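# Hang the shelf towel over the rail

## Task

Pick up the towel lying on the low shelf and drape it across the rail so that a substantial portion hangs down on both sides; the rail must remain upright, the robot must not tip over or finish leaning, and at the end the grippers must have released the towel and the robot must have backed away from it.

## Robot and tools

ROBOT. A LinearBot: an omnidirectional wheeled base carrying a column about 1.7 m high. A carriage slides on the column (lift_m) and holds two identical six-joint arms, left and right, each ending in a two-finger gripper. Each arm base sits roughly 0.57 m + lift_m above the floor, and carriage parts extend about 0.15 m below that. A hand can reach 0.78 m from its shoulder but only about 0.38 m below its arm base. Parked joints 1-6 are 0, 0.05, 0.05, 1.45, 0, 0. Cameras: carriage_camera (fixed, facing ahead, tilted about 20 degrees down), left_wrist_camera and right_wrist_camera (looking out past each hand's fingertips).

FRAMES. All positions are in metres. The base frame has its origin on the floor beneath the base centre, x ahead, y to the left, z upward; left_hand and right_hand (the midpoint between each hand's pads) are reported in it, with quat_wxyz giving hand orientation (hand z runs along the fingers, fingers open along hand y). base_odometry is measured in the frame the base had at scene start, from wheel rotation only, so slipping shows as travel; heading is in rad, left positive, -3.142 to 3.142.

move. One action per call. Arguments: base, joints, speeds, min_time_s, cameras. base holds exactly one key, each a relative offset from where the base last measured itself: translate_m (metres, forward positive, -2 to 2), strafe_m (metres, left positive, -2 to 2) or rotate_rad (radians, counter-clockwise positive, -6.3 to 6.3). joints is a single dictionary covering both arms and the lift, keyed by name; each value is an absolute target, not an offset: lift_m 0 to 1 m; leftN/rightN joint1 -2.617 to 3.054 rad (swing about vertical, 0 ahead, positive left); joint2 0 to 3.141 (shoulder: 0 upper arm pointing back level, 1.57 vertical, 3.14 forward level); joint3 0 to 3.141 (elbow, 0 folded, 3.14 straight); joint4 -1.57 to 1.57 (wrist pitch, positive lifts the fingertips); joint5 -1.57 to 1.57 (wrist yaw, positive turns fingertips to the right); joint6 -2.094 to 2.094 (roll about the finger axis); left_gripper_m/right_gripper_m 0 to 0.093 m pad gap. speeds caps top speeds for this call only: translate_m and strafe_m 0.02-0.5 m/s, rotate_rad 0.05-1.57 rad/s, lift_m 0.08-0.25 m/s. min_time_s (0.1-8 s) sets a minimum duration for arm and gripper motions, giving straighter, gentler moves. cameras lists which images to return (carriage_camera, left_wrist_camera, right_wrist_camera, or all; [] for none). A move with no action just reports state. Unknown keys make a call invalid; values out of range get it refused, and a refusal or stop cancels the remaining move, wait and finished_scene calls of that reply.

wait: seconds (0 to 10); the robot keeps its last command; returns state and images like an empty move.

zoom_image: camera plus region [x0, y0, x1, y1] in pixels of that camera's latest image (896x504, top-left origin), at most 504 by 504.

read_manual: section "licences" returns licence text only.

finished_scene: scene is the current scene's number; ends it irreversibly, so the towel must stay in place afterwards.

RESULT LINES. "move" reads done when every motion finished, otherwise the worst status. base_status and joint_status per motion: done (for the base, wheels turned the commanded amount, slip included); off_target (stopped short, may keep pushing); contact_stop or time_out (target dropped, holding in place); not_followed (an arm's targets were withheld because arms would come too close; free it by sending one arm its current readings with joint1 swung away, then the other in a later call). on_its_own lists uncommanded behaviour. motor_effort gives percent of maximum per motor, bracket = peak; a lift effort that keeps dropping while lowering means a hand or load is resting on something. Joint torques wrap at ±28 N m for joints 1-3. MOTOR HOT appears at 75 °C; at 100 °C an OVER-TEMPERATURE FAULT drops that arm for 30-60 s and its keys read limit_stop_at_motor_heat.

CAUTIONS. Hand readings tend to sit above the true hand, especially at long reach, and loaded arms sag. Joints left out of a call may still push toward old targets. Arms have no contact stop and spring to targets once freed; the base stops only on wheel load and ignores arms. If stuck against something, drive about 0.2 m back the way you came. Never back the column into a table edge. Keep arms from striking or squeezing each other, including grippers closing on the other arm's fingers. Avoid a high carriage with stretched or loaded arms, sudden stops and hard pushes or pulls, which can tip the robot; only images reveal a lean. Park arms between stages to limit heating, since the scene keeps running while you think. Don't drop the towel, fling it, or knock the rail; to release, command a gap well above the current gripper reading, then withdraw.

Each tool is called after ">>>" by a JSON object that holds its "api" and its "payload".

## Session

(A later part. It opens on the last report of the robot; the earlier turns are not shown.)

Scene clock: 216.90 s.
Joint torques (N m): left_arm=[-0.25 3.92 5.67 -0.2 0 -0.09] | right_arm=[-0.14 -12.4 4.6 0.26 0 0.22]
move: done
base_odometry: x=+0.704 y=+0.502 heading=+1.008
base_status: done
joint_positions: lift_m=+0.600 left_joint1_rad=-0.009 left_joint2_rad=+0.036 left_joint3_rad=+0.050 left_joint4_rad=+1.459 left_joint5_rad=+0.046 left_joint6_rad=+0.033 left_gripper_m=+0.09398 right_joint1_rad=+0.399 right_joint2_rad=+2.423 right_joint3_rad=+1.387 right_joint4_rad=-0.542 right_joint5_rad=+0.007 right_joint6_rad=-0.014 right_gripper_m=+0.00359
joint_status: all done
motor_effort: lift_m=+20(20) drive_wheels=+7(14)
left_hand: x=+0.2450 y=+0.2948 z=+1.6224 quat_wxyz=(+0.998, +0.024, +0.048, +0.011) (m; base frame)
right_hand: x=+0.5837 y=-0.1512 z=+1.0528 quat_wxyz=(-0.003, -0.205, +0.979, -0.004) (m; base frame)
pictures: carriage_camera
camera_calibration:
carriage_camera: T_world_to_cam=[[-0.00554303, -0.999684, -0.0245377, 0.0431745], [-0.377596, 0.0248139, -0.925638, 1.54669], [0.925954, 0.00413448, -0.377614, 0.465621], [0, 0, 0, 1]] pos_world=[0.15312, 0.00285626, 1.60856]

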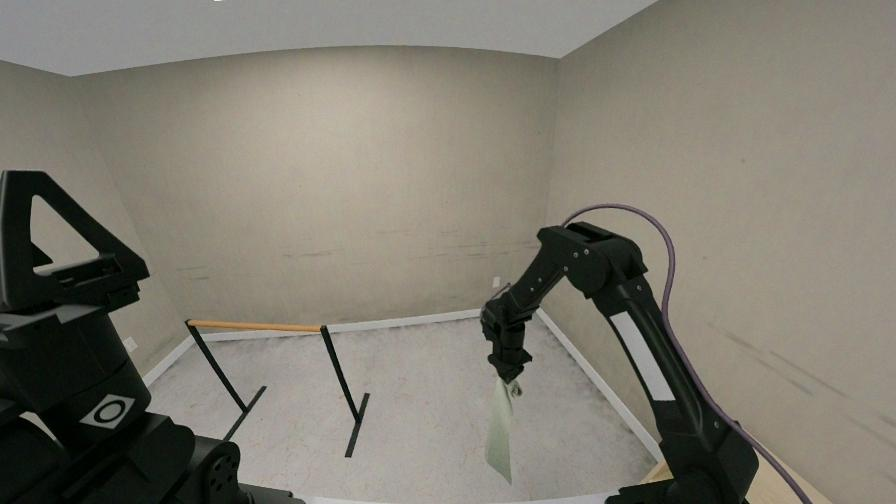

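>>> {"api": "move", "payload": {"base": {"strafe_m": 1.08}, "speeds": {"strafe_m": 0.4}, "joints": {"right_joint1_rad": 0.39, "right_joint2_rad": 2.75, "right_joint3_rad": 1.8485, "right_joint4_rad": -0.678, "right_joint6_rad": 0.0, "lift_m": 0.65}, "min_time_s": 2.5, "cameras": ["carriage_camera"]}}

Scene clock: 232.07 s.
Joint torques (N m): left_arm=[-0.32 3.84 5.72 -0.19 -0.02 -0.08] | right_arm=[-0.81 -12.94 7.05 0.14 0.03 0.2]
move: done
base_odometry: x=-0.210 y=+1.076 heading=+1.009
base_status: done
joint_positions: lift_m=+0.650 left_joint1_rad=-0.009 left_joint2_rad=+0.036 left_joint3_rad=+0.050 left_joint4_rad=+1.459 left_joint5_rad=+0.046 left_joint6_rad=+0.033 left_gripper_m=+0.09398 right_joint1_rad=+0.396 right_joint2_rad=+2.722 right_joint3_rad=+1.829 right_joint4_rad=-0.663 right_joint5_rad=+0.005 right_joint6_rad=-0.013 right_gripper_m=+0.00359
joint_status: all done
motor_effort: lift_m=+25(30) drive_wheels=-7(18)
left_hand: x=+0.2450 y=+0.2948 z=+1.6717 quat_wxyz=(+0.998, +0.024, +0.048, +0.011) (m; base frame)
right_hand: x=+0.6502 y=-0.1244 z=+1.0626 quat_wxyz=(+0.008, -0.203, +0.979, -0.001) (m; base frame)
pictures: carriage_camera
camera_calibration:
carriage_camera: T_world_to_cam=[[-0.00554303, -0.999684, -0.0245377, 0.0443842], [-0.377596, 0.0248139, -0.925638, 1.59233], [0.925954, 0.00413448, -0.377614, 0.484237], [0, 0, 0, 1]] pos_world=[0.15312, 0.00285626, 1.65786]

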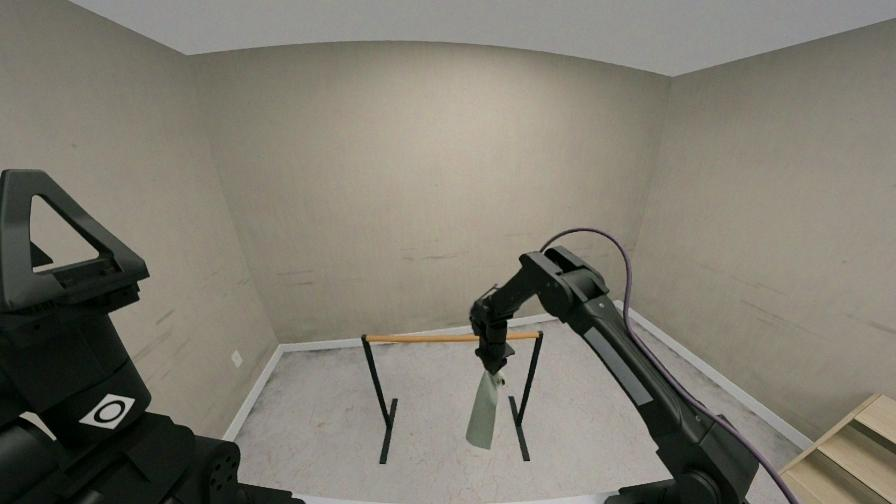

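>>> {"api": "move", "payload": {"base": {"translate_m": 0.3}, "speeds": {"translate_m": 0.15}, "cameras": ["carriage_camera"]}}

>>> {"api": "zoom_image", "payload": {"camera": "carriage_camera", "region": [340, 300, 620, 504]}}

Scene clock: 248.00 s.
Joint torques (N m): left_arm=[-0.29 3.89 5.64 -0.23 0.01 -0.09] | right_arm=[-0.43 -12.82 6.93 0.26 0.02 0.21]
move: done
base_odometry: x=-0.051 y=+1.331 heading=+1.010
base_status: done
joint_positions: lift_m=+0.650 left_joint1_rad=-0.009 left_joint2_rad=+0.036 left_joint3_rad=+0.050 left_joint4_rad=+1.460 left_joint5_rad=+0.046 left_joint6_rad=+0.033 left_gripper_m=+0.09398 right_joint1_rad=+0.393 right_joint2_rad=+2.723 right_joint3_rad=+1.829 right_joint4_rad=-0.668 right_joint5_rad=+0.004 right_joint6_rad=-0.013 right_gripper_m=+0.00359
joint_status: not commanded
motor_effort: lift_m=+25(25) drive_wheels=-4(12)
left_hand: x=+0.2450 y=+0.2948 z=+1.6717 quat_wxyz=(+0.998, +0.024, +0.048, +0.011) (m; base frame)
right_hand: x=+0.6493 y=-0.1260 z=+1.0624 quat_wxyz=(+0.005, -0.202, +0.979, -0.001) (m; base frame)
pictures: carriage_camera
camera_calibration:
carriage_camera: T_world_to_cam=[[-0.00554303, -0.999684, -0.0245377, 0.0443842], [-0.377596, 0.0248139, -0.925638, 1.59233], [0.925954, 0.00413448, -0.377614, 0.484237], [0, 0, 0, 1]] pos_world=[0.15312, 0.00285626, 1.65786]

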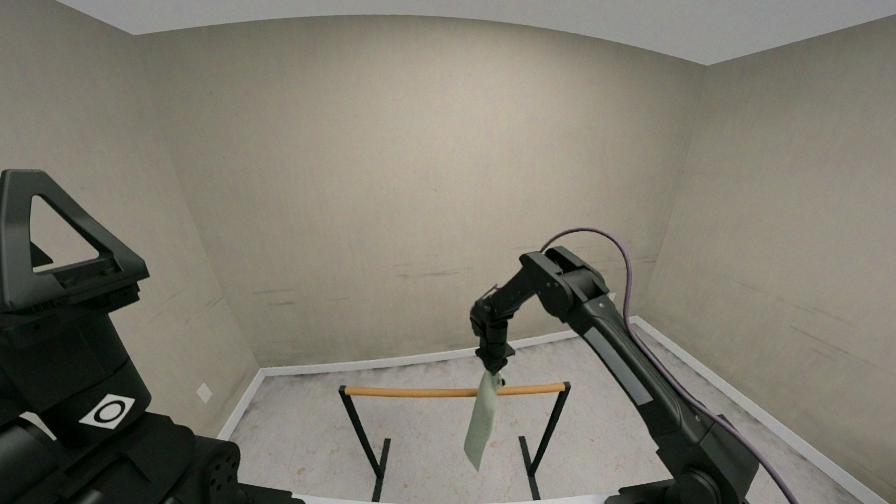

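Scaled by 1.800 from the camera's 896x504 image, which has a finer 1280x720 frame.

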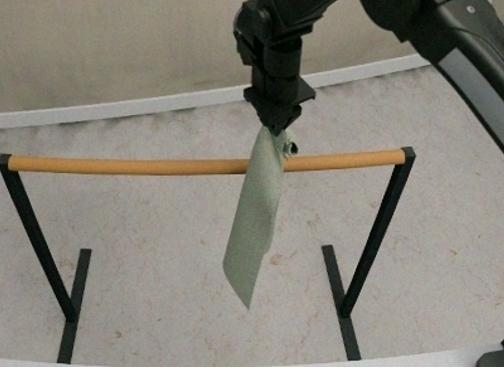

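>>> {"api": "move", "payload": {"base": {"translate_m": 0.19}, "speeds": {"translate_m": 0.1}, "cameras": ["carriage_camera", "right_wrist_camera"]}}

>>> {"api": "zoom_image", "payload": {"camera": "carriage_camera", "region": [340, 300, 620, 504]}}

Scene clock: 255.03 s.
Joint torques (N m): left_arm=[-0.29 3.95 5.52 -0.18 0 -0.09] | right_arm=[-0.55 -12.85 6.69 0.17 0.05 0.21]
move: done
base_odometry: x=+0.050 y=+1.492 heading=+1.010
base_status: done
joint_positions: lift_m=+0.650 left_joint1_rad=-0.009 left_joint2_rad=+0.036 left_joint3_rad=+0.050 left_joint4_rad=+1.460 left_joint5_rad=+0.046 left_joint6_rad=+0.033 left_gripper_m=+0.09398 right_joint1_rad=+0.393 right_joint2_rad=+2.723 right_joint3_rad=+1.829 right_joint4_rad=-0.671 right_joint5_rad=+0.003 right_joint6_rad=-0.013 right_gripper_m=+0.00359
joint_status: not commanded
motor_effort: lift_m=+25(25) drive_wheels=+5(13)
left_hand: x=+0.2449 y=+0.2948 z=+1.6718 quat_wxyz=(+0.999, +0.024, +0.048, +0.011) (m; base frame)
right_hand: x=+0.6484 y=-0.1260 z=+1.0622 quat_wxyz=(+0.003, -0.202, +0.979, -0.001) (m; base frame)
pictures: carriage_camera, right_wrist_camera
camera_calibration:
carriage_camera: T_world_to_cam=[[-0.00554303, -0.999684, -0.0245377, 0.0443842], [-0.377596, 0.0248139, -0.925638, 1.59233], [0.925954, 0.00413448, -0.377614, 0.484237], [0, 0, 0, 1]] pos_world=[0.15312, 0.00285626, 1.65786]
right_wrist_camera: T_world_to_cam=[[0.374626, -0.925502, -0.0556863, -0.291052], [-0.749285, -0.337577, 0.569748, -0.149902], [-0.546102, -0.171717, -0.819931, 1.33002], [0, 0, 0, 1]] pos_world=[0.723042, -0.0915857, 1.15972]

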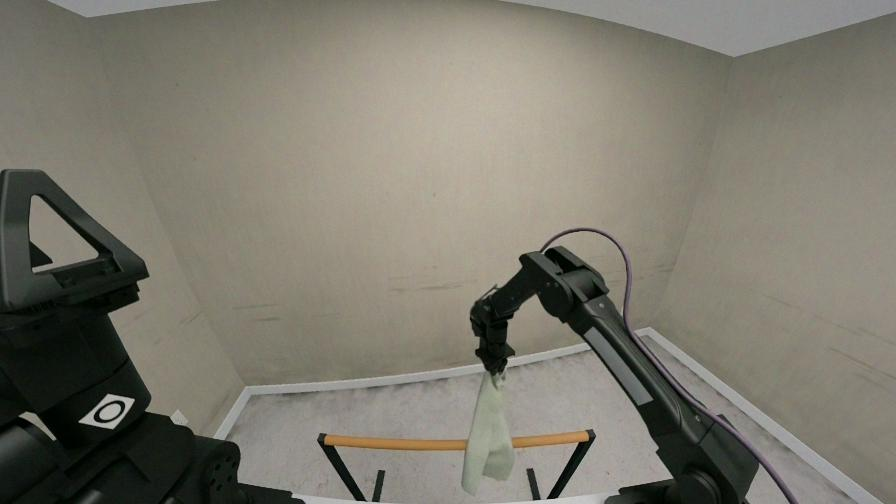

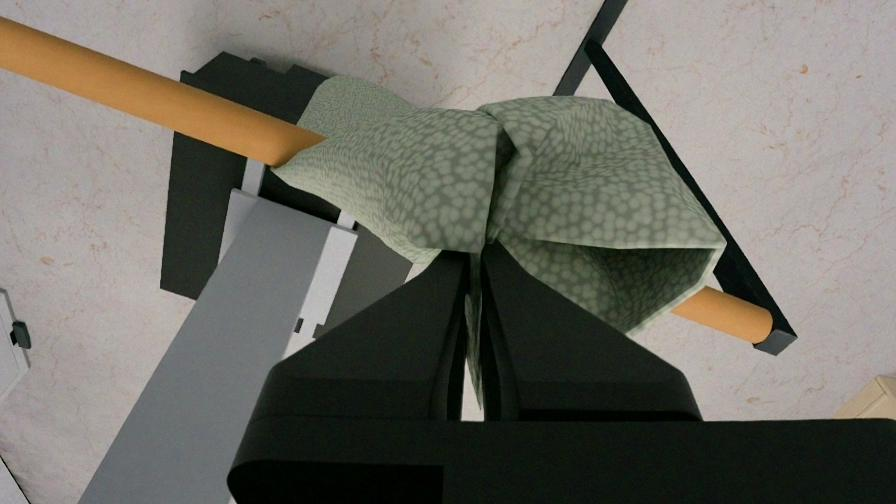

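Scaled by 1.800 from the camera's 896x504 image, which has a finer 1280x720 frame.

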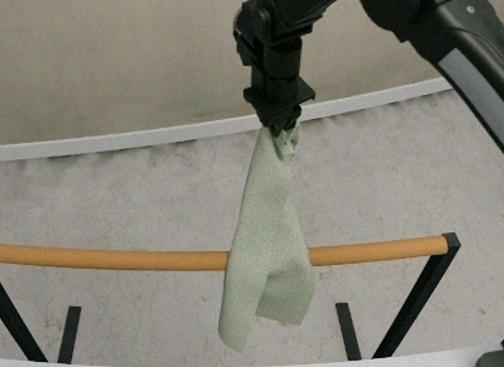

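>>> {"api": "move", "payload": {"base": {"translate_m": 0.025}, "speeds": {"translate_m": 0.05, "lift_m": 0.15}, "joints": {"lift_m": 0.4}, "cameras": ["carriage_camera", "right_wrist_camera"]}}

Scene clock: 266.73 s.
Joint torques (N m): left_arm=[-0.27 3.84 5.57 -0.21 0.01 -0.08] | right_arm=[-0.35 -13.71 6.45 0.29 0.04 0.2]
move: done
base_odometry: x=+0.063 y=+1.513 heading=+1.011
base_status: done
joint_positions: lift_m=+0.400 left_joint1_rad=-0.009 left_joint2_rad=+0.036 left_joint3_rad=+0.050 left_joint4_rad=+1.460 left_joint5_rad=+0.046 left_joint6_rad=+0.033 left_gripper_m=+0.09398 right_joint1_rad=+0.392 right_joint2_rad=+2.735 right_joint3_rad=+1.835 right_joint4_rad=-0.674 right_joint5_rad=+0.003 right_joint6_rad=-0.013 right_gripper_m=+0.00359
joint_status: all done
motor_effort: lift_m=+20(20) drive_wheels=-4(14)
left_hand: x=+0.2447 y=+0.2948 z=+1.4225 quat_wxyz=(+0.999, +0.024, +0.048, +0.011) (m; base frame)
right_hand: x=+0.6471 y=-0.1272 z=+0.8091 quat_wxyz=(-0.001, -0.201, +0.980, -0.002) (m; base frame)
pictures: carriage_camera, right_wrist_camera
camera_calibration:
carriage_camera: T_world_to_cam=[[-0.00554303, -0.999684, -0.0245377, 0.038267], [-0.377596, 0.0248139, -0.925638, 1.36157], [0.925954, 0.00413448, -0.377614, 0.390098], [0, 0, 0, 1]] pos_world=[0.15312, 0.00285626, 1.40856]
right_wrist_camera: T_world_to_cam=[[0.372754, -0.926241, -0.0559579, -0.304437], [-0.745281, -0.334765, 0.576618, -0.0148227], [-0.55282, -0.173232, -0.815095, 1.12191], [0, 0, 0, 1]] pos_world=[0.722646, -0.0925942, 0.905972]

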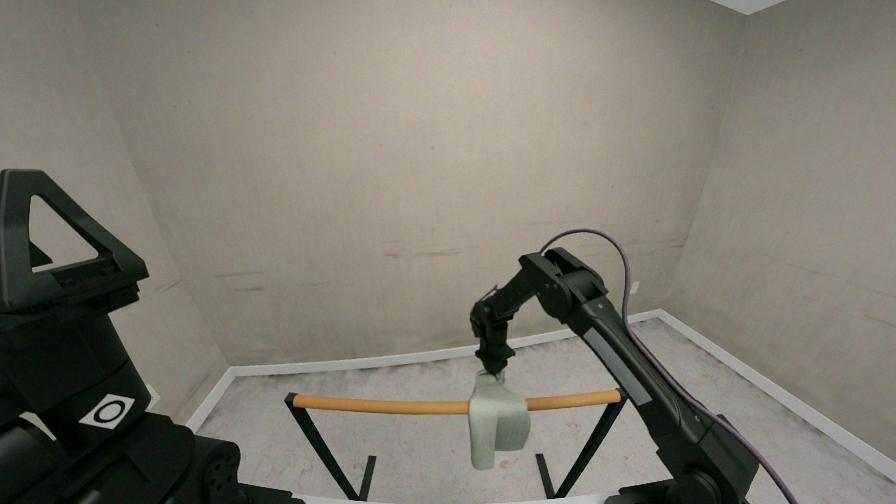

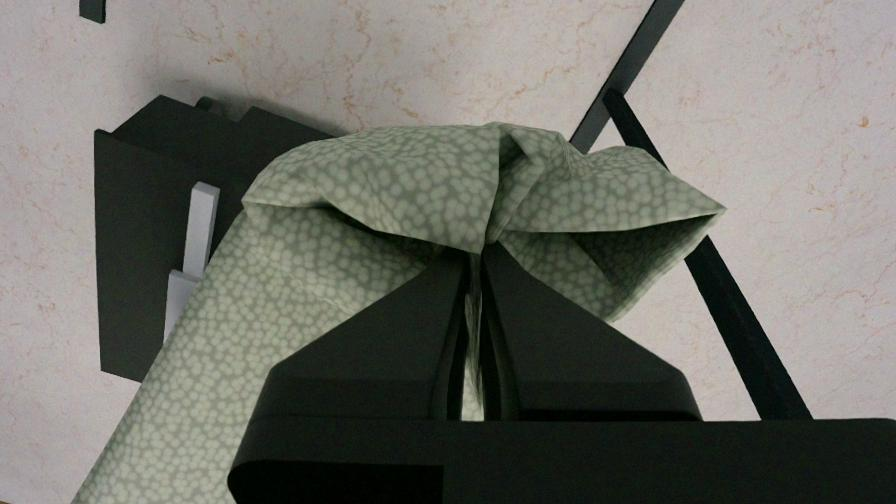

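>>> {"api": "move", "payload": {"speeds": {"lift_m": 0.12}, "joints": {"lift_m": 0.25}, "cameras": ["carriage_camera", "right_wrist_camera"]}}

>>> {"api": "zoom_image", "payload": {"camera": "carriage_camera", "region": [340, 250, 640, 460]}}

Scene clock: 271.50 s.
Joint torques (N m): left_arm=[-0.24 3.88 5.63 -0.19 -0.02 -0.08] | right_arm=[-0.53 -14.13 5.94 0.31 0.03 0.2]
move: done
base_odometry: x=+0.063 y=+1.513 heading=+1.011
base_status: not commanded
joint_positions: lift_m=+0.250 left_joint1_rad=-0.009 left_joint2_rad=+0.036 left_joint3_rad=+0.050 left_joint4_rad=+1.460 left_joint5_rad=+0.046 left_joint6_rad=+0.033 left_gripper_m=+0.09398 right_joint1_rad=+0.392 right_joint2_rad=+2.736 right_joint3_rad=+1.838 right_joint4_rad=-0.676 right_joint5_rad=+0.003 right_joint6_rad=-0.013 right_gripper_m=+0.00358
joint_status: all done
motor_effort: lift_m=+20(20) drive_wheels=-3(4)
left_hand: x=+0.2447 y=+0.2948 z=+1.2725 quat_wxyz=(+0.999, +0.024, +0.048, +0.011) (m; base frame)
right_hand: x=+0.6476 y=-0.1270 z=+0.6592 quat_wxyz=(-0.001, -0.201, +0.980, -0.002) (m; base frame)
pictures: carriage_camera, right_wrist_camera
camera_calibration:
carriage_camera: T_world_to_cam=[[-0.00554303, -0.999684, -0.0245377, 0.0345863], [-0.377596, 0.0248139, -0.925638, 1.22272], [0.925954, 0.00413448, -0.377614, 0.333456], [0, 0, 0, 1]] pos_world=[0.15312, 0.00285626, 1.25856]
right_wrist_camera: T_world_to_cam=[[0.372797, -0.926224, -0.0559533, -0.312822], [-0.745474, -0.334862, 0.576313, 0.072337], [-0.552532, -0.173136, -0.815311, 0.999945], [0, 0, 0, 1]] pos_world=[0.723046, -0.092394, 0.756075]

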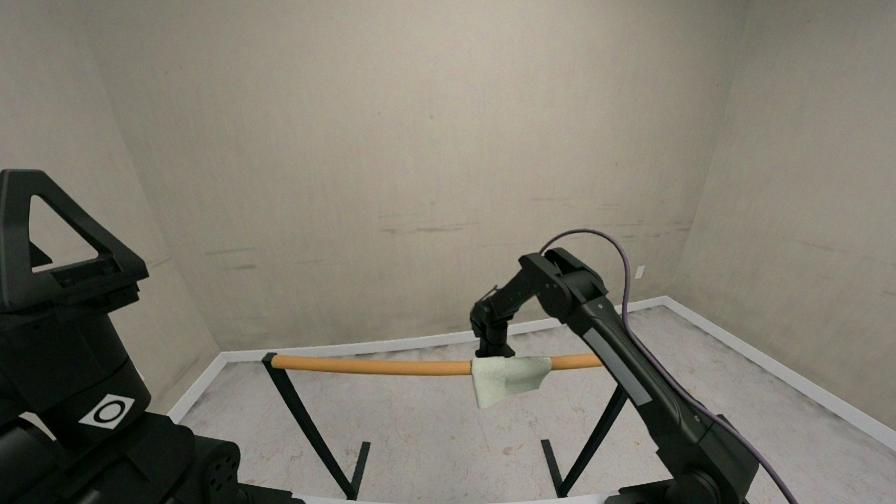

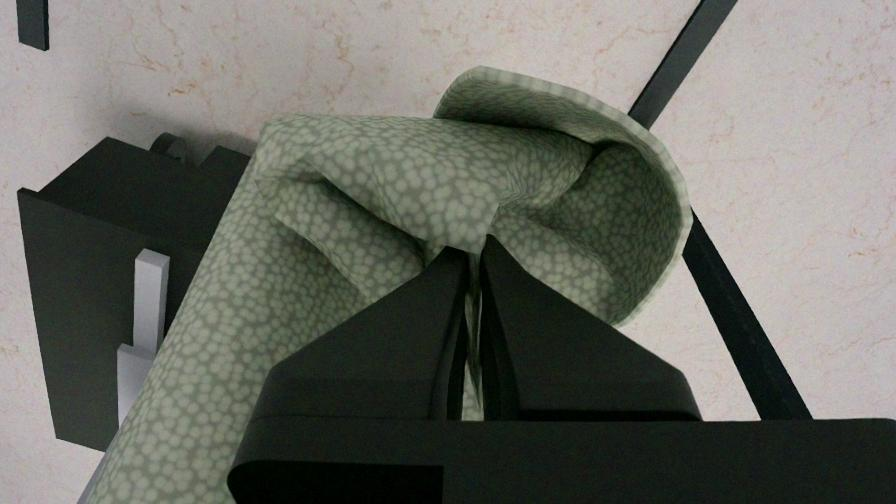

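Scaled by 1.680 from the camera's 896x504 image, which has a finer 1280x720 frame.

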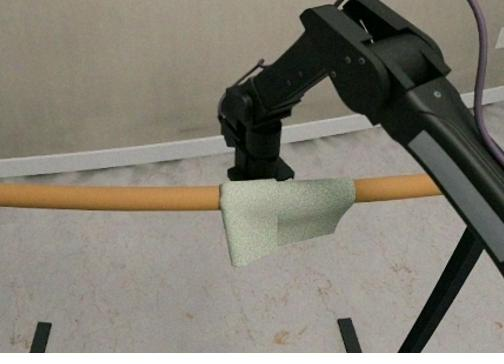

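>>> {"api": "move", "payload": {"joints": {"left_joint1_rad": -0.5, "left_joint2_rad": 1.2, "left_joint3_rad": 1.2, "left_joint4_rad": -0.4, "left_joint5_rad": 0.6, "left_joint6_rad": 0}, "min_time_s": 2, "cameras": ["carriage_camera", "left_wrist_camera"]}}

Scene clock: 301.10 s.
Joint torques (N m): left_arm=[-0.84 -3.23 9.37 2.18 0.33 -0.19] | right_arm=[-0.38 -14.04 6.04 0.27 0.04 0.2]
move: done
base_odometry: x=+0.063 y=+1.513 heading=+1.011
base_status: not commanded
joint_positions: lift_m=+0.250 left_joint1_rad=-0.494 left_joint2_rad=+1.190 left_joint3_rad=+1.176 left_joint4_rad=-0.374 left_joint5_rad=+0.587 left_joint6_rad=+0.010 left_gripper_m=+0.09400 right_joint1_rad=+0.392 right_joint2_rad=+2.736 right_joint3_rad=+1.838 right_joint4_rad=-0.676 right_joint5_rad=+0.003 right_joint6_rad=-0.013 right_gripper_m=+0.00358
joint_status: all done
motor_effort: lift_m=+20(20) drive_wheels=+4(4)
left_hand: x=+0.5003 y=+0.0443 z=+1.1744 quat_wxyz=(+0.460, +0.354, +0.729, -0.361) (m; base frame)
right_hand: x=+0.6476 y=-0.1270 z=+0.6592 quat_wxyz=(-0.001, -0.201, +0.980, -0.002) (m; base frame)
pictures: carriage_camera, left_wrist_camera
camera_calibration:
carriage_camera: T_world_to_cam=[[-0.00554303, -0.999684, -0.0245377, 0.0345863], [-0.377596, 0.0248139, -0.925638, 1.22272], [0.925954, 0.00413448, -0.377614, 0.333456], [0, 0, 0, 1]] pos_world=[0.15312, 0.00285626, 1.25856]
left_wrist_camera: T_world_to_cam=[[-0.864996, -0.466119, 0.185782, 0.233881], [-0.481586, 0.667214, -0.568243, 0.880674], [0.140912, -0.580998, -0.801614, 1.01746], [0, 0, 0, 1]] pos_world=[0.483054, 0.112562, 1.2726]

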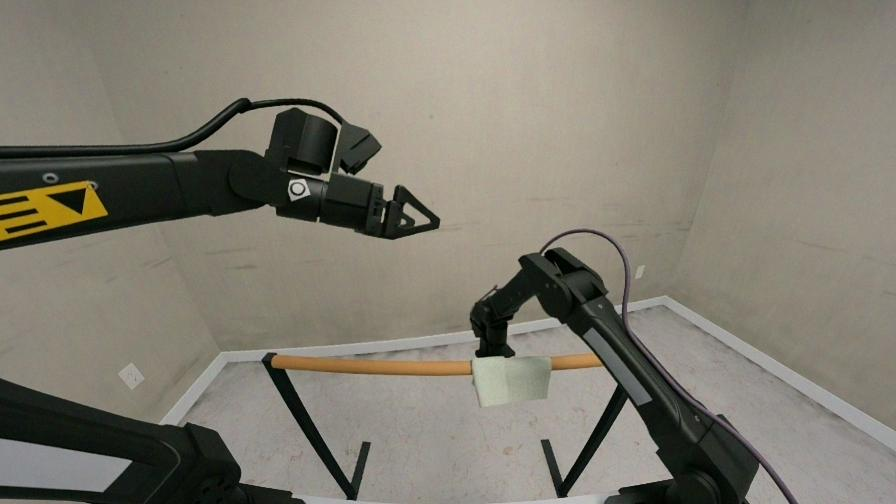

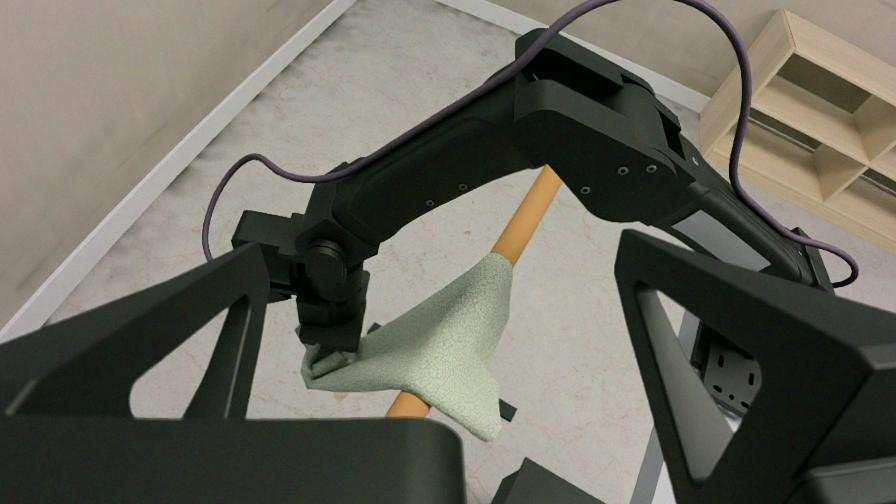

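>>> {"api": "move", "payload": {"joints": {"lift_m": 0.53}, "speeds": {"lift_m": 0.15}, "cameras": ["left_wrist_camera"]}}

>>> {"api": "move", "payload": {"base": {"translate_m": -0.35}, "speeds": {"translate_m": 0.12}, "cameras": ["carriage_camera", "left_wrist_camera"]}}

Scene clock: 325.00 s.
Joint torques (N m): left_arm=[-0.83 -3.52 8.29 2.29 0.3 -0.16] | right_arm=[-0.39 -14.31 5.9 0.26 0.05 0.2]
move: done
base_odometry: x=+0.063 y=+1.513 heading=+1.011
base_status: not commanded
joint_positions: lift_m=+0.530 left_joint1_rad=-0.494 left_joint2_rad=+1.193 left_joint3_rad=+1.187 left_joint4_rad=-0.388 left_joint5_rad=+0.590 left_joint6_rad=+0.009 left_gripper_m=+0.09400 right_joint1_rad=+0.392 right_joint2_rad=+2.739 right_joint3_rad=+1.841 right_joint4_rad=-0.676 right_joint5_rad=+0.003 right_joint6_rad=-0.013 right_gripper_m=+0.00357
joint_status: all done
motor_effort: lift_m=+25(30) drive_wheels=+5(5)
left_hand: x=+0.4998 y=+0.0441 z=+1.4550 quat_wxyz=(+0.457, +0.354, +0.731, -0.362) (m; base frame)
right_hand: x=+0.6475 y=-0.1271 z=+0.9375 quat_wxyz=(-0.002, -0.201, +0.980, -0.002) (m; base frame)
pictures: left_wrist_camera
camera_calibration:
left_wrist_camera: T_world_to_cam=[[-0.864893, -0.464424, 0.190445, 0.174331], [-0.483578, 0.669206, -0.564194, 1.03502], [0.134578, -0.580063, -0.803378, 1.24805], [0, 0, 0, 1]] pos_world=[0.483329, 0.112272, 1.55341]

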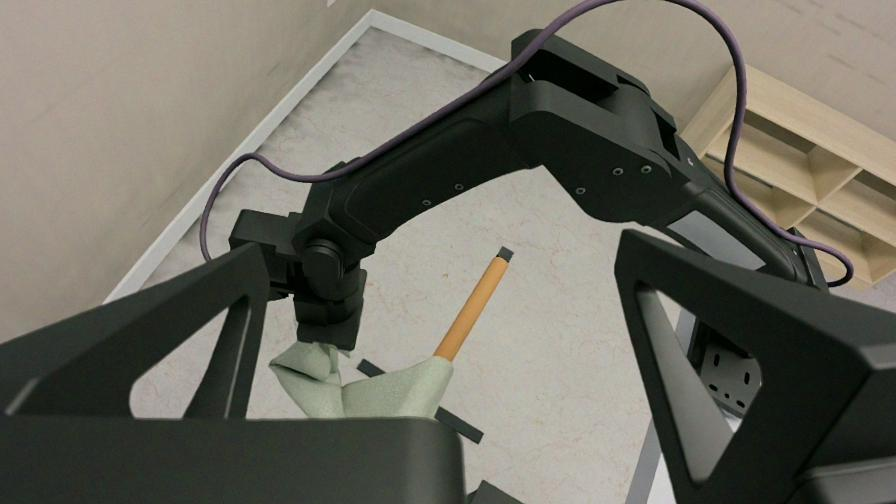

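Scene clock: 328.70 s.
Joint torques (N m): left_arm=[-0.79 -3.47 8.46 2.28 0.29 -0.16] | right_arm=[-0.12 -14.35 5.86 0.27 0.05 0.2]
move: done
base_odometry: x=-0.123 y=+1.217 heading=+1.011
base_status: done
joint_positions: lift_m=+0.530 left_joint1_rad=-0.494 left_joint2_rad=+1.193 left_joint3_rad=+1.187 left_joint4_rad=-0.388 left_joint5_rad=+0.590 left_joint6_rad=+0.009 left_gripper_m=+0.09400 right_joint1_rad=+0.391 right_joint2_rad=+2.739 right_joint3_rad=+1.841 right_joint4_rad=-0.676 right_joint5_rad=+0.003 right_joint6_rad=-0.013 right_gripper_m=+0.00357
joint_status: not commanded
motor_effort: lift_m=+24(25) drive_wheels=-1(11)
left_hand: x=+0.4998 y=+0.0441 z=+1.4550 quat_wxyz=(+0.457, +0.354, +0.731, -0.362) (m; base frame)
right_hand: x=+0.6477 y=-0.1274 z=+0.9375 quat_wxyz=(-0.002, -0.201, +0.980, -0.002) (m; base frame)
pictures: carriage_camera, left_wrist_camera
camera_calibration:
carriage_camera: T_world_to_cam=[[-0.00554303, -0.999684, -0.0245377, 0.0414421], [-0.377596, 0.0248139, -0.925638, 1.48134], [0.925954, 0.00413448, -0.377614, 0.438961], [0, 0, 0, 1]] pos_world=[0.15312, 0.00285626, 1.53796]
left_wrist_camera: T_world_to_cam=[[-0.865017, -0.464142, 0.190573, 0.17416], [-0.483413, 0.669233, -0.564304, 1.03511], [0.13438, -0.580258, -0.80327, 1.248], [0, 0, 0, 1]] pos_world=[0.483329, 0.112272, 1.55341]

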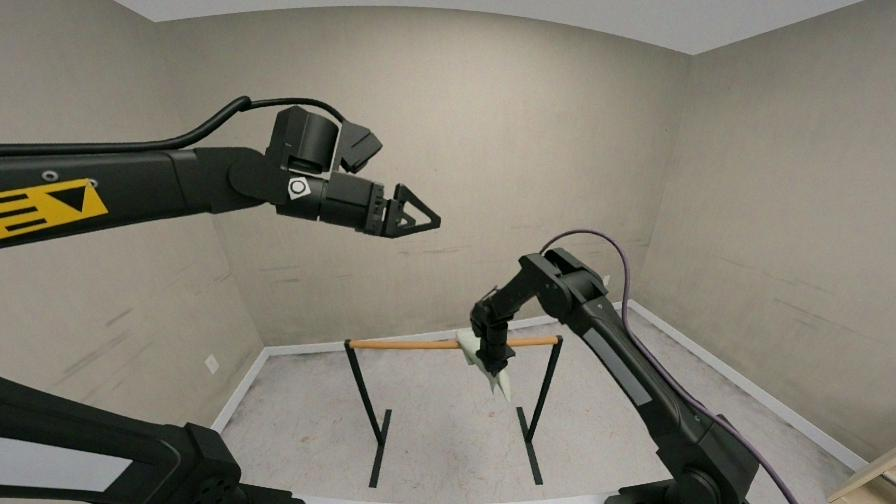

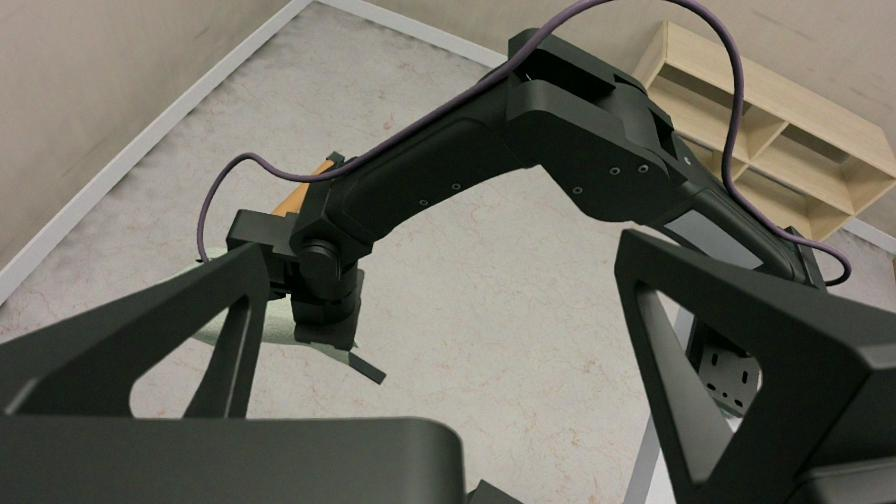

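>>> {"api": "move", "payload": {"base": {"translate_m": -0.2}, "speeds": {"translate_m": 0.15}, "cameras": ["carriage_camera"]}}

>>> {"api": "zoom_image", "payload": {"camera": "carriage_camera", "region": [320, 280, 620, 490]}}

Scene clock: 334.43 s.
Joint torques (N m): left_arm=[-0.69 -3.4 8.4 2.27 0.29 -0.17] | right_arm=[-0.36 -14.26 5.85 0.28 -0.02 0.19]
move: done
base_odometry: x=-0.229 y=+1.047 heading=+1.011
base_status: done
joint_positions: lift_m=+0.530 left_joint1_rad=-0.495 left_joint2_rad=+1.193 left_joint3_rad=+1.187 left_joint4_rad=-0.388 left_joint5_rad=+0.591 left_joint6_rad=+0.009 left_gripper_m=+0.09400 right_joint1_rad=+0.392 right_joint2_rad=+2.739 right_joint3_rad=+1.841 right_joint4_rad=-0.676 right_joint5_rad=+0.003 right_joint6_rad=-0.013 right_gripper_m=+0.00357
joint_status: not commanded
motor_effort: lift_m=+25(25) drive_wheels=-1(10)
left_hand: x=+0.4993 y=+0.0436 z=+1.4551 quat_wxyz=(+0.457, +0.355, +0.730, -0.363) (m; base frame)
right_hand: x=+0.6477 y=-0.1272 z=+0.9375 quat_wxyz=(-0.001, -0.201, +0.980, -0.002) (m; base frame)
pictures: carriage_camera
camera_calibration:
carriage_camera: T_world_to_cam=[[-0.00554303, -0.999684, -0.0245377, 0.0414421], [-0.377596, 0.0248139, -0.925638, 1.48134], [0.925954, 0.00413448, -0.377614, 0.438961], [0, 0, 0, 1]] pos_world=[0.15312, 0.00285626, 1.53796]

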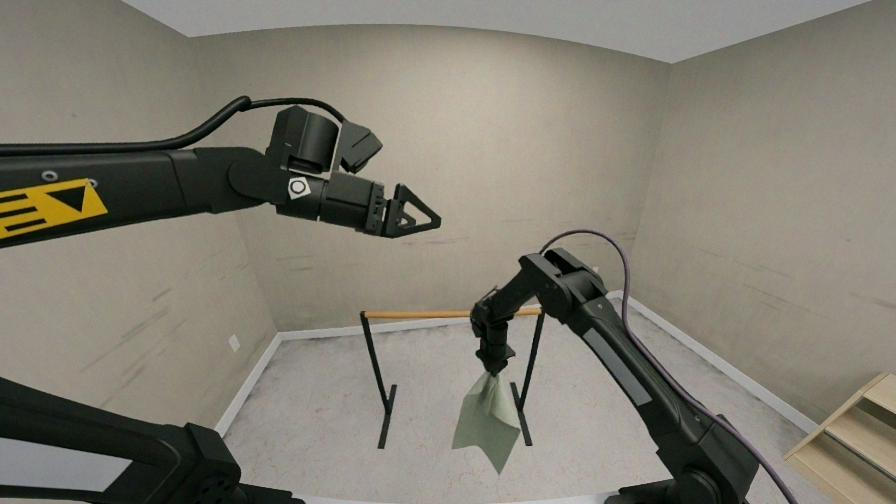

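Scaled by 1.680 from the camera's 896x504 image, which has a finer 1280x720 frame.

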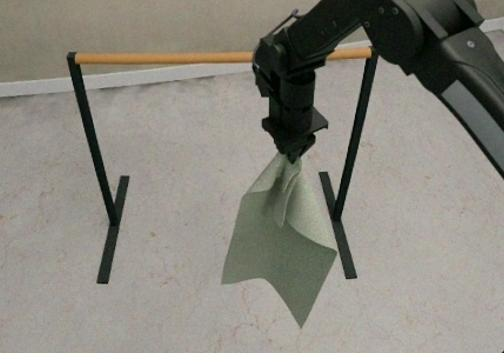

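>>> {"api": "move", "payload": {"cameras": ["carriage_camera"]}}

>>> {"api": "zoom_image", "payload": {"camera": "carriage_camera", "region": [320, 280, 620, 490]}}

Scene clock: 336.50 s.
Joint torques (N m): left_arm=[-0.76 -3.55 8.35 2.28 0.29 -0.16] | right_arm=[-0.38 -14.37 5.94 0.27 0.05 0.2]
base_odometry: x=-0.229 y=+1.047 heading=+1.011
base_status: done
joint_positions: lift_m=+0.530 left_joint1_rad=-0.495 left_joint2_rad=+1.193 left_joint3_rad=+1.187 left_joint4_rad=-0.388 left_joint5_rad=+0.591 left_joint6_rad=+0.009 left_gripper_m=+0.09400 right_joint1_rad=+0.392 right_joint2_rad=+2.739 right_joint3_rad=+1.841 right_joint4_rad=-0.676 right_joint5_rad=+0.003 right_joint6_rad=-0.013 right_gripper_m=+0.00357
joint_status: not commanded
motor_effort: lift_m=+24(25) drive_wheels=-1(10)
left_hand: x=+0.4993 y=+0.0436 z=+1.4551 quat_wxyz=(+0.457, +0.355, +0.730, -0.363) (m; base frame)
right_hand: x=+0.6477 y=-0.1272 z=+0.9375 quat_wxyz=(-0.001, -0.201, +0.980, -0.002) (m; base frame)
pictures: carriage_camera
camera_calibration:
carriage_camera: T_world_to_cam=[[-0.00554303, -0.999684, -0.0245377, 0.0414421], [-0.377596, 0.0248139, -0.925638, 1.48134], [0.925954, 0.00413448, -0.377614, 0.438961], [0, 0, 0, 1]] pos_world=[0.15312, 0.00285626, 1.53796]

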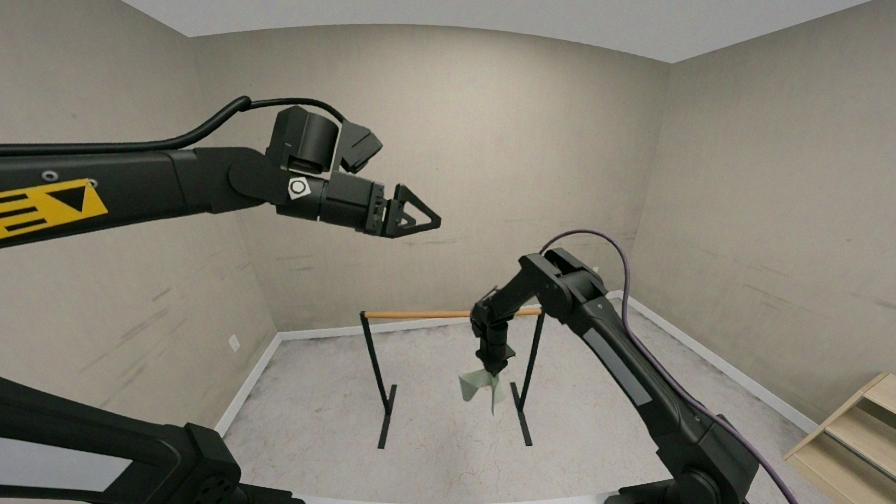

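Scaled by 1.680 from the camera's 896x504 image, which has a finer 1280x720 frame.

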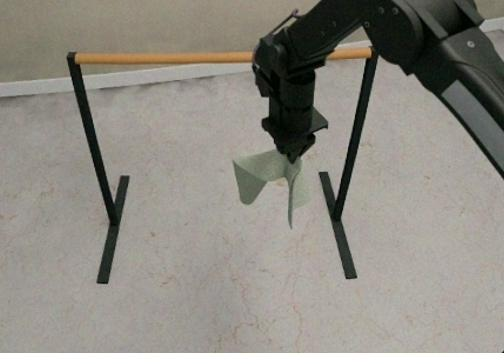

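>>> {"api": "wait", "payload": {"seconds": 2, "cameras": ["carriage_camera"]}}

>>> {"api": "zoom_image", "payload": {"camera": "carriage_camera", "region": [320, 280, 620, 490]}}

>>> {"api": "wait", "payload": {"seconds": 0.3, "cameras": ["carriage_camera"]}}

>>> {"api": "zoom_image", "payload": {"camera": "carriage_camera", "region": [320, 280, 620, 490]}}

Scene clock: 341.47 s.
Joint torques (N m): left_arm=[-0.72 -3.59 8.36 2.27 0.29 -0.17] | right_arm=[-0.38 -14.37 5.9 0.27 0.05 0.21]
base_odometry: x=-0.229 y=+1.047 heading=+1.011
base_status: done
joint_positions: lift_m=+0.530 left_joint1_rad=-0.495 left_joint2_rad=+1.193 left_joint3_rad=+1.187 left_joint4_rad=-0.388 left_joint5_rad=+0.591 left_joint6_rad=+0.009 left_gripper_m=+0.09400 right_joint1_rad=+0.392 right_joint2_rad=+2.739 right_joint3_rad=+1.841 right_joint4_rad=-0.676 right_joint5_rad=+0.003 right_joint6_rad=-0.013 right_gripper_m=+0.00357
joint_status: not commanded
motor_effort: lift_m=+25(25) drive_wheels=-1(10)
left_hand: x=+0.4993 y=+0.0436 z=+1.4551 quat_wxyz=(+0.457, +0.355, +0.730, -0.363) (m; base frame)
right_hand: x=+0.6477 y=-0.1272 z=+0.9375 quat_wxyz=(-0.001, -0.201, +0.980, -0.002) (m; base frame)
wait: 2.00 s; at rest from the start
pictures: carriage_camera
camera_calibration:
carriage_camera: T_world_to_cam=[[-0.00554303, -0.999684, -0.0245377, 0.0414421], [-0.377596, 0.0248139, -0.925638, 1.48134], [0.925954, 0.00413448, -0.377614, 0.438961], [0, 0, 0, 1]] pos_world=[0.15312, 0.00285626, 1.53796]

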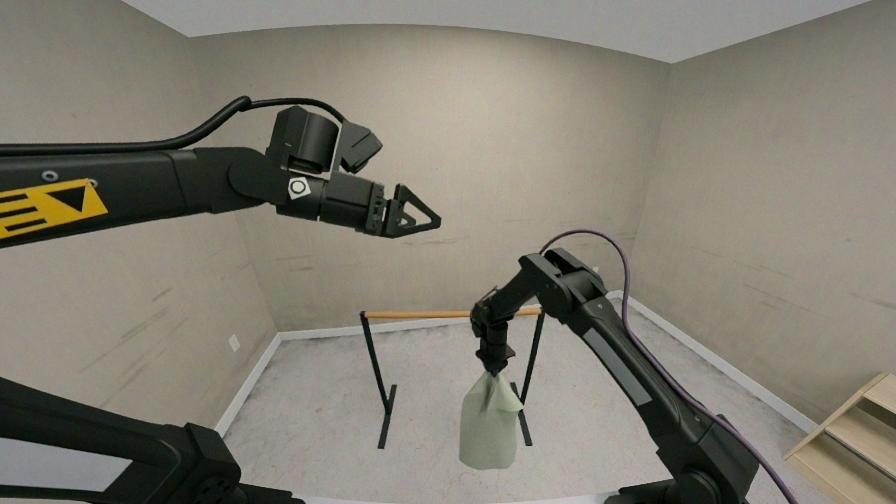

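Scaled by 1.680 from the camera's 896x504 image, which has a finer 1280x720 frame.

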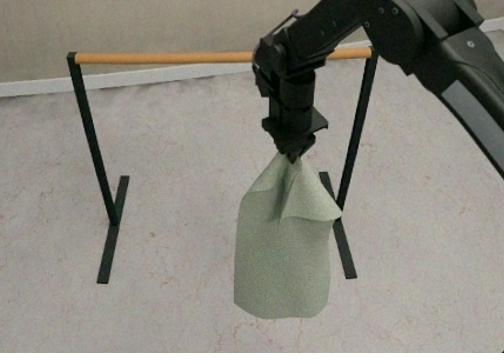

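Scene clock: 341.77 s.
Joint torques (N m): left_arm=[-0.7 -3.55 8.36 2.26 0.29 -0.15] | right_arm=[-0.35 -14.31 5.91 0.27 0.05 0.2]
base_odometry: x=-0.229 y=+1.047 heading=+1.011
base_status: done
joint_positions: lift_m=+0.530 left_joint1_rad=-0.495 left_joint2_rad=+1.193 left_joint3_rad=+1.187 left_joint4_rad=-0.388 left_joint5_rad=+0.591 left_joint6_rad=+0.009 left_gripper_m=+0.09400 right_joint1_rad=+0.392 right_joint2_rad=+2.739 right_joint3_rad=+1.841 right_joint4_rad=-0.676 right_joint5_rad=+0.003 right_joint6_rad=-0.013 right_gripper_m=+0.00357
joint_status: not commanded
motor_effort: lift_m=+24(25) drive_wheels=-1(10)
left_hand: x=+0.4993 y=+0.0436 z=+1.4551 quat_wxyz=(+0.457, +0.355, +0.730, -0.363) (m; base frame)
right_hand: x=+0.6477 y=-0.1272 z=+0.9375 quat_wxyz=(-0.001, -0.201, +0.980, -0.002) (m; base frame)
wait: 0.30 s; at rest by 0.27 s
pictures: carriage_camera
camera_calibration:
carriage_camera: T_world_to_cam=[[-0.00554303, -0.999684, -0.0245377, 0.0414421], [-0.377596, 0.0248139, -0.925638, 1.48134], [0.925954, 0.00413448, -0.377614, 0.438961], [0, 0, 0, 1]] pos_world=[0.15312, 0.00285626, 1.53796]

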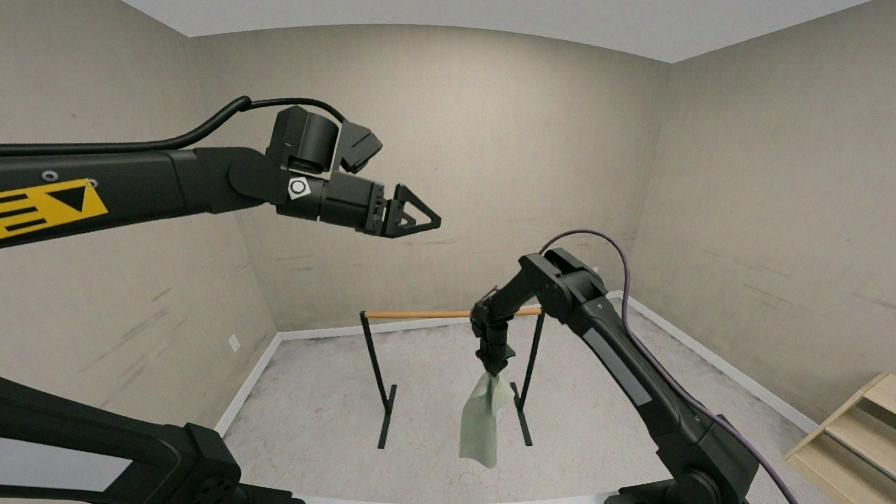

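Scaled by 1.680 from the camera's 896x504 image, which has a finer 1280x720 frame.

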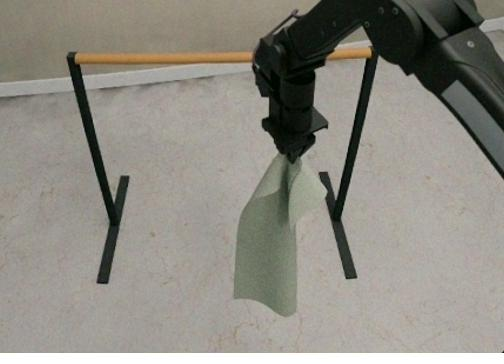

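>>> {"api": "move", "payload": {"cameras": ["carriage_camera", "left_wrist_camera", "right_wrist_camera"]}}

Scene clock: 351.47 s.
Joint torques (N m): left_arm=[-0.76 -3.48 8.39 2.28 0.29 -0.15] | right_arm=[-0.32 -14.34 5.89 0.25 0.05 0.2]
base_odometry: x=-0.229 y=+1.047 heading=+1.011
base_status: done
joint_positions: lift_m=+0.530 left_joint1_rad=-0.495 left_joint2_rad=+1.193 left_joint3_rad=+1.187 left_joint4_rad=-0.388 left_joint5_rad=+0.591 left_joint6_rad=+0.009 left_gripper_m=+0.09400 right_joint1_rad=+0.392 right_joint2_rad=+2.739 right_joint3_rad=+1.841 right_joint4_rad=-0.676 right_joint5_rad=+0.003 right_joint6_rad=-0.013 right_gripper_m=+0.00357
joint_status: not commanded
motor_effort: lift_m=+25(25) drive_wheels=-1(10)
left_hand: x=+0.4993 y=+0.0436 z=+1.4551 quat_wxyz=(+0.457, +0.355, +0.730, -0.363) (m; base frame)
right_hand: x=+0.6477 y=-0.1272 z=+0.9375 quat_wxyz=(-0.001, -0.201, +0.980, -0.002) (m; base frame)
pictures: carriage_camera, left_wrist_camera, right_wrist_camera
camera_calibration:
carriage_camera: T_world_to_cam=[[-0.00554303, -0.999684, -0.0245377, 0.0414421], [-0.377596, 0.0248139, -0.925638, 1.48134], [0.925954, 0.00413448, -0.377614, 0.438961], [0, 0, 0, 1]] pos_world=[0.15312, 0.00285626, 1.53796]
left_wrist_camera: T_world_to_cam=[[-0.865894, -0.462461, 0.190678, 0.173786], [-0.482164, 0.6701, -0.564344, 1.03459], [0.133213, -0.5806, -0.803217, 1.24833], [0, 0, 0, 1]] pos_world=[0.483027, 0.111875, 1.55341]
right_wrist_camera: T_world_to_cam=[[0.372375, -0.926396, -0.055929, -0.297211], [-0.745246, -0.334387, 0.576883, -0.0887514], [-0.553124, -0.173136, -0.81491, 1.22688], [0, 0, 0, 1]] pos_world=[0.723147, -0.0925962, 1.03437]

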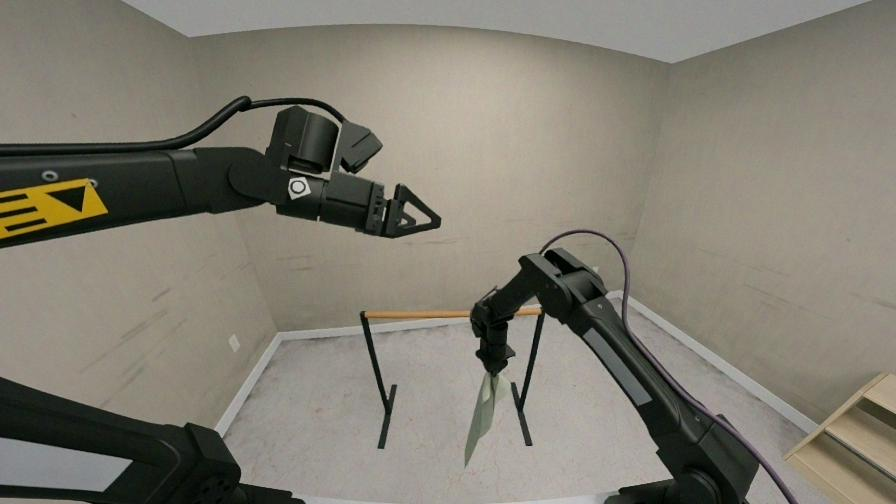

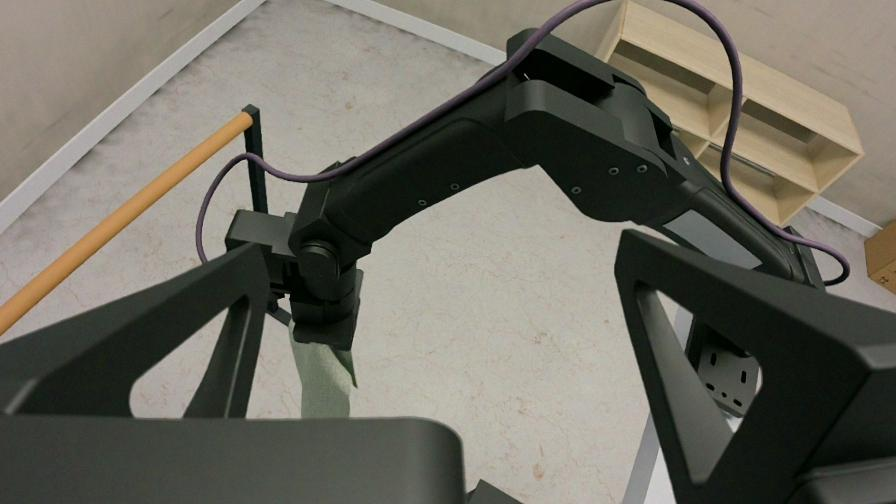

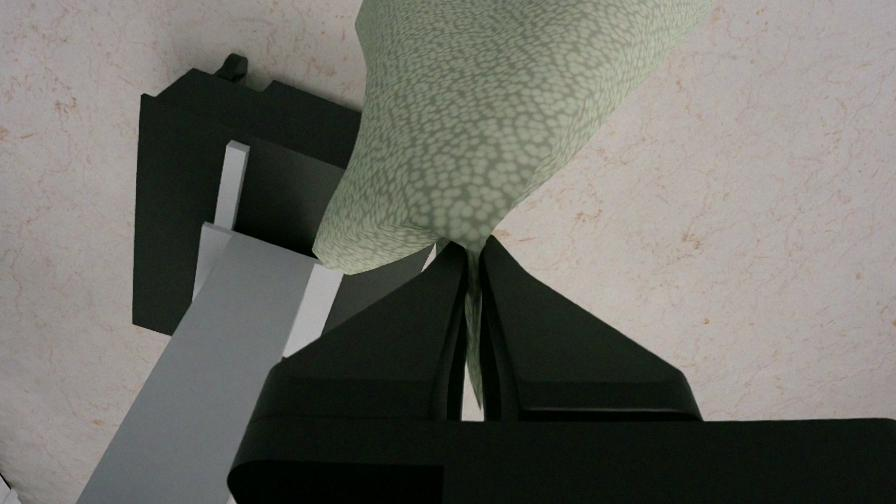

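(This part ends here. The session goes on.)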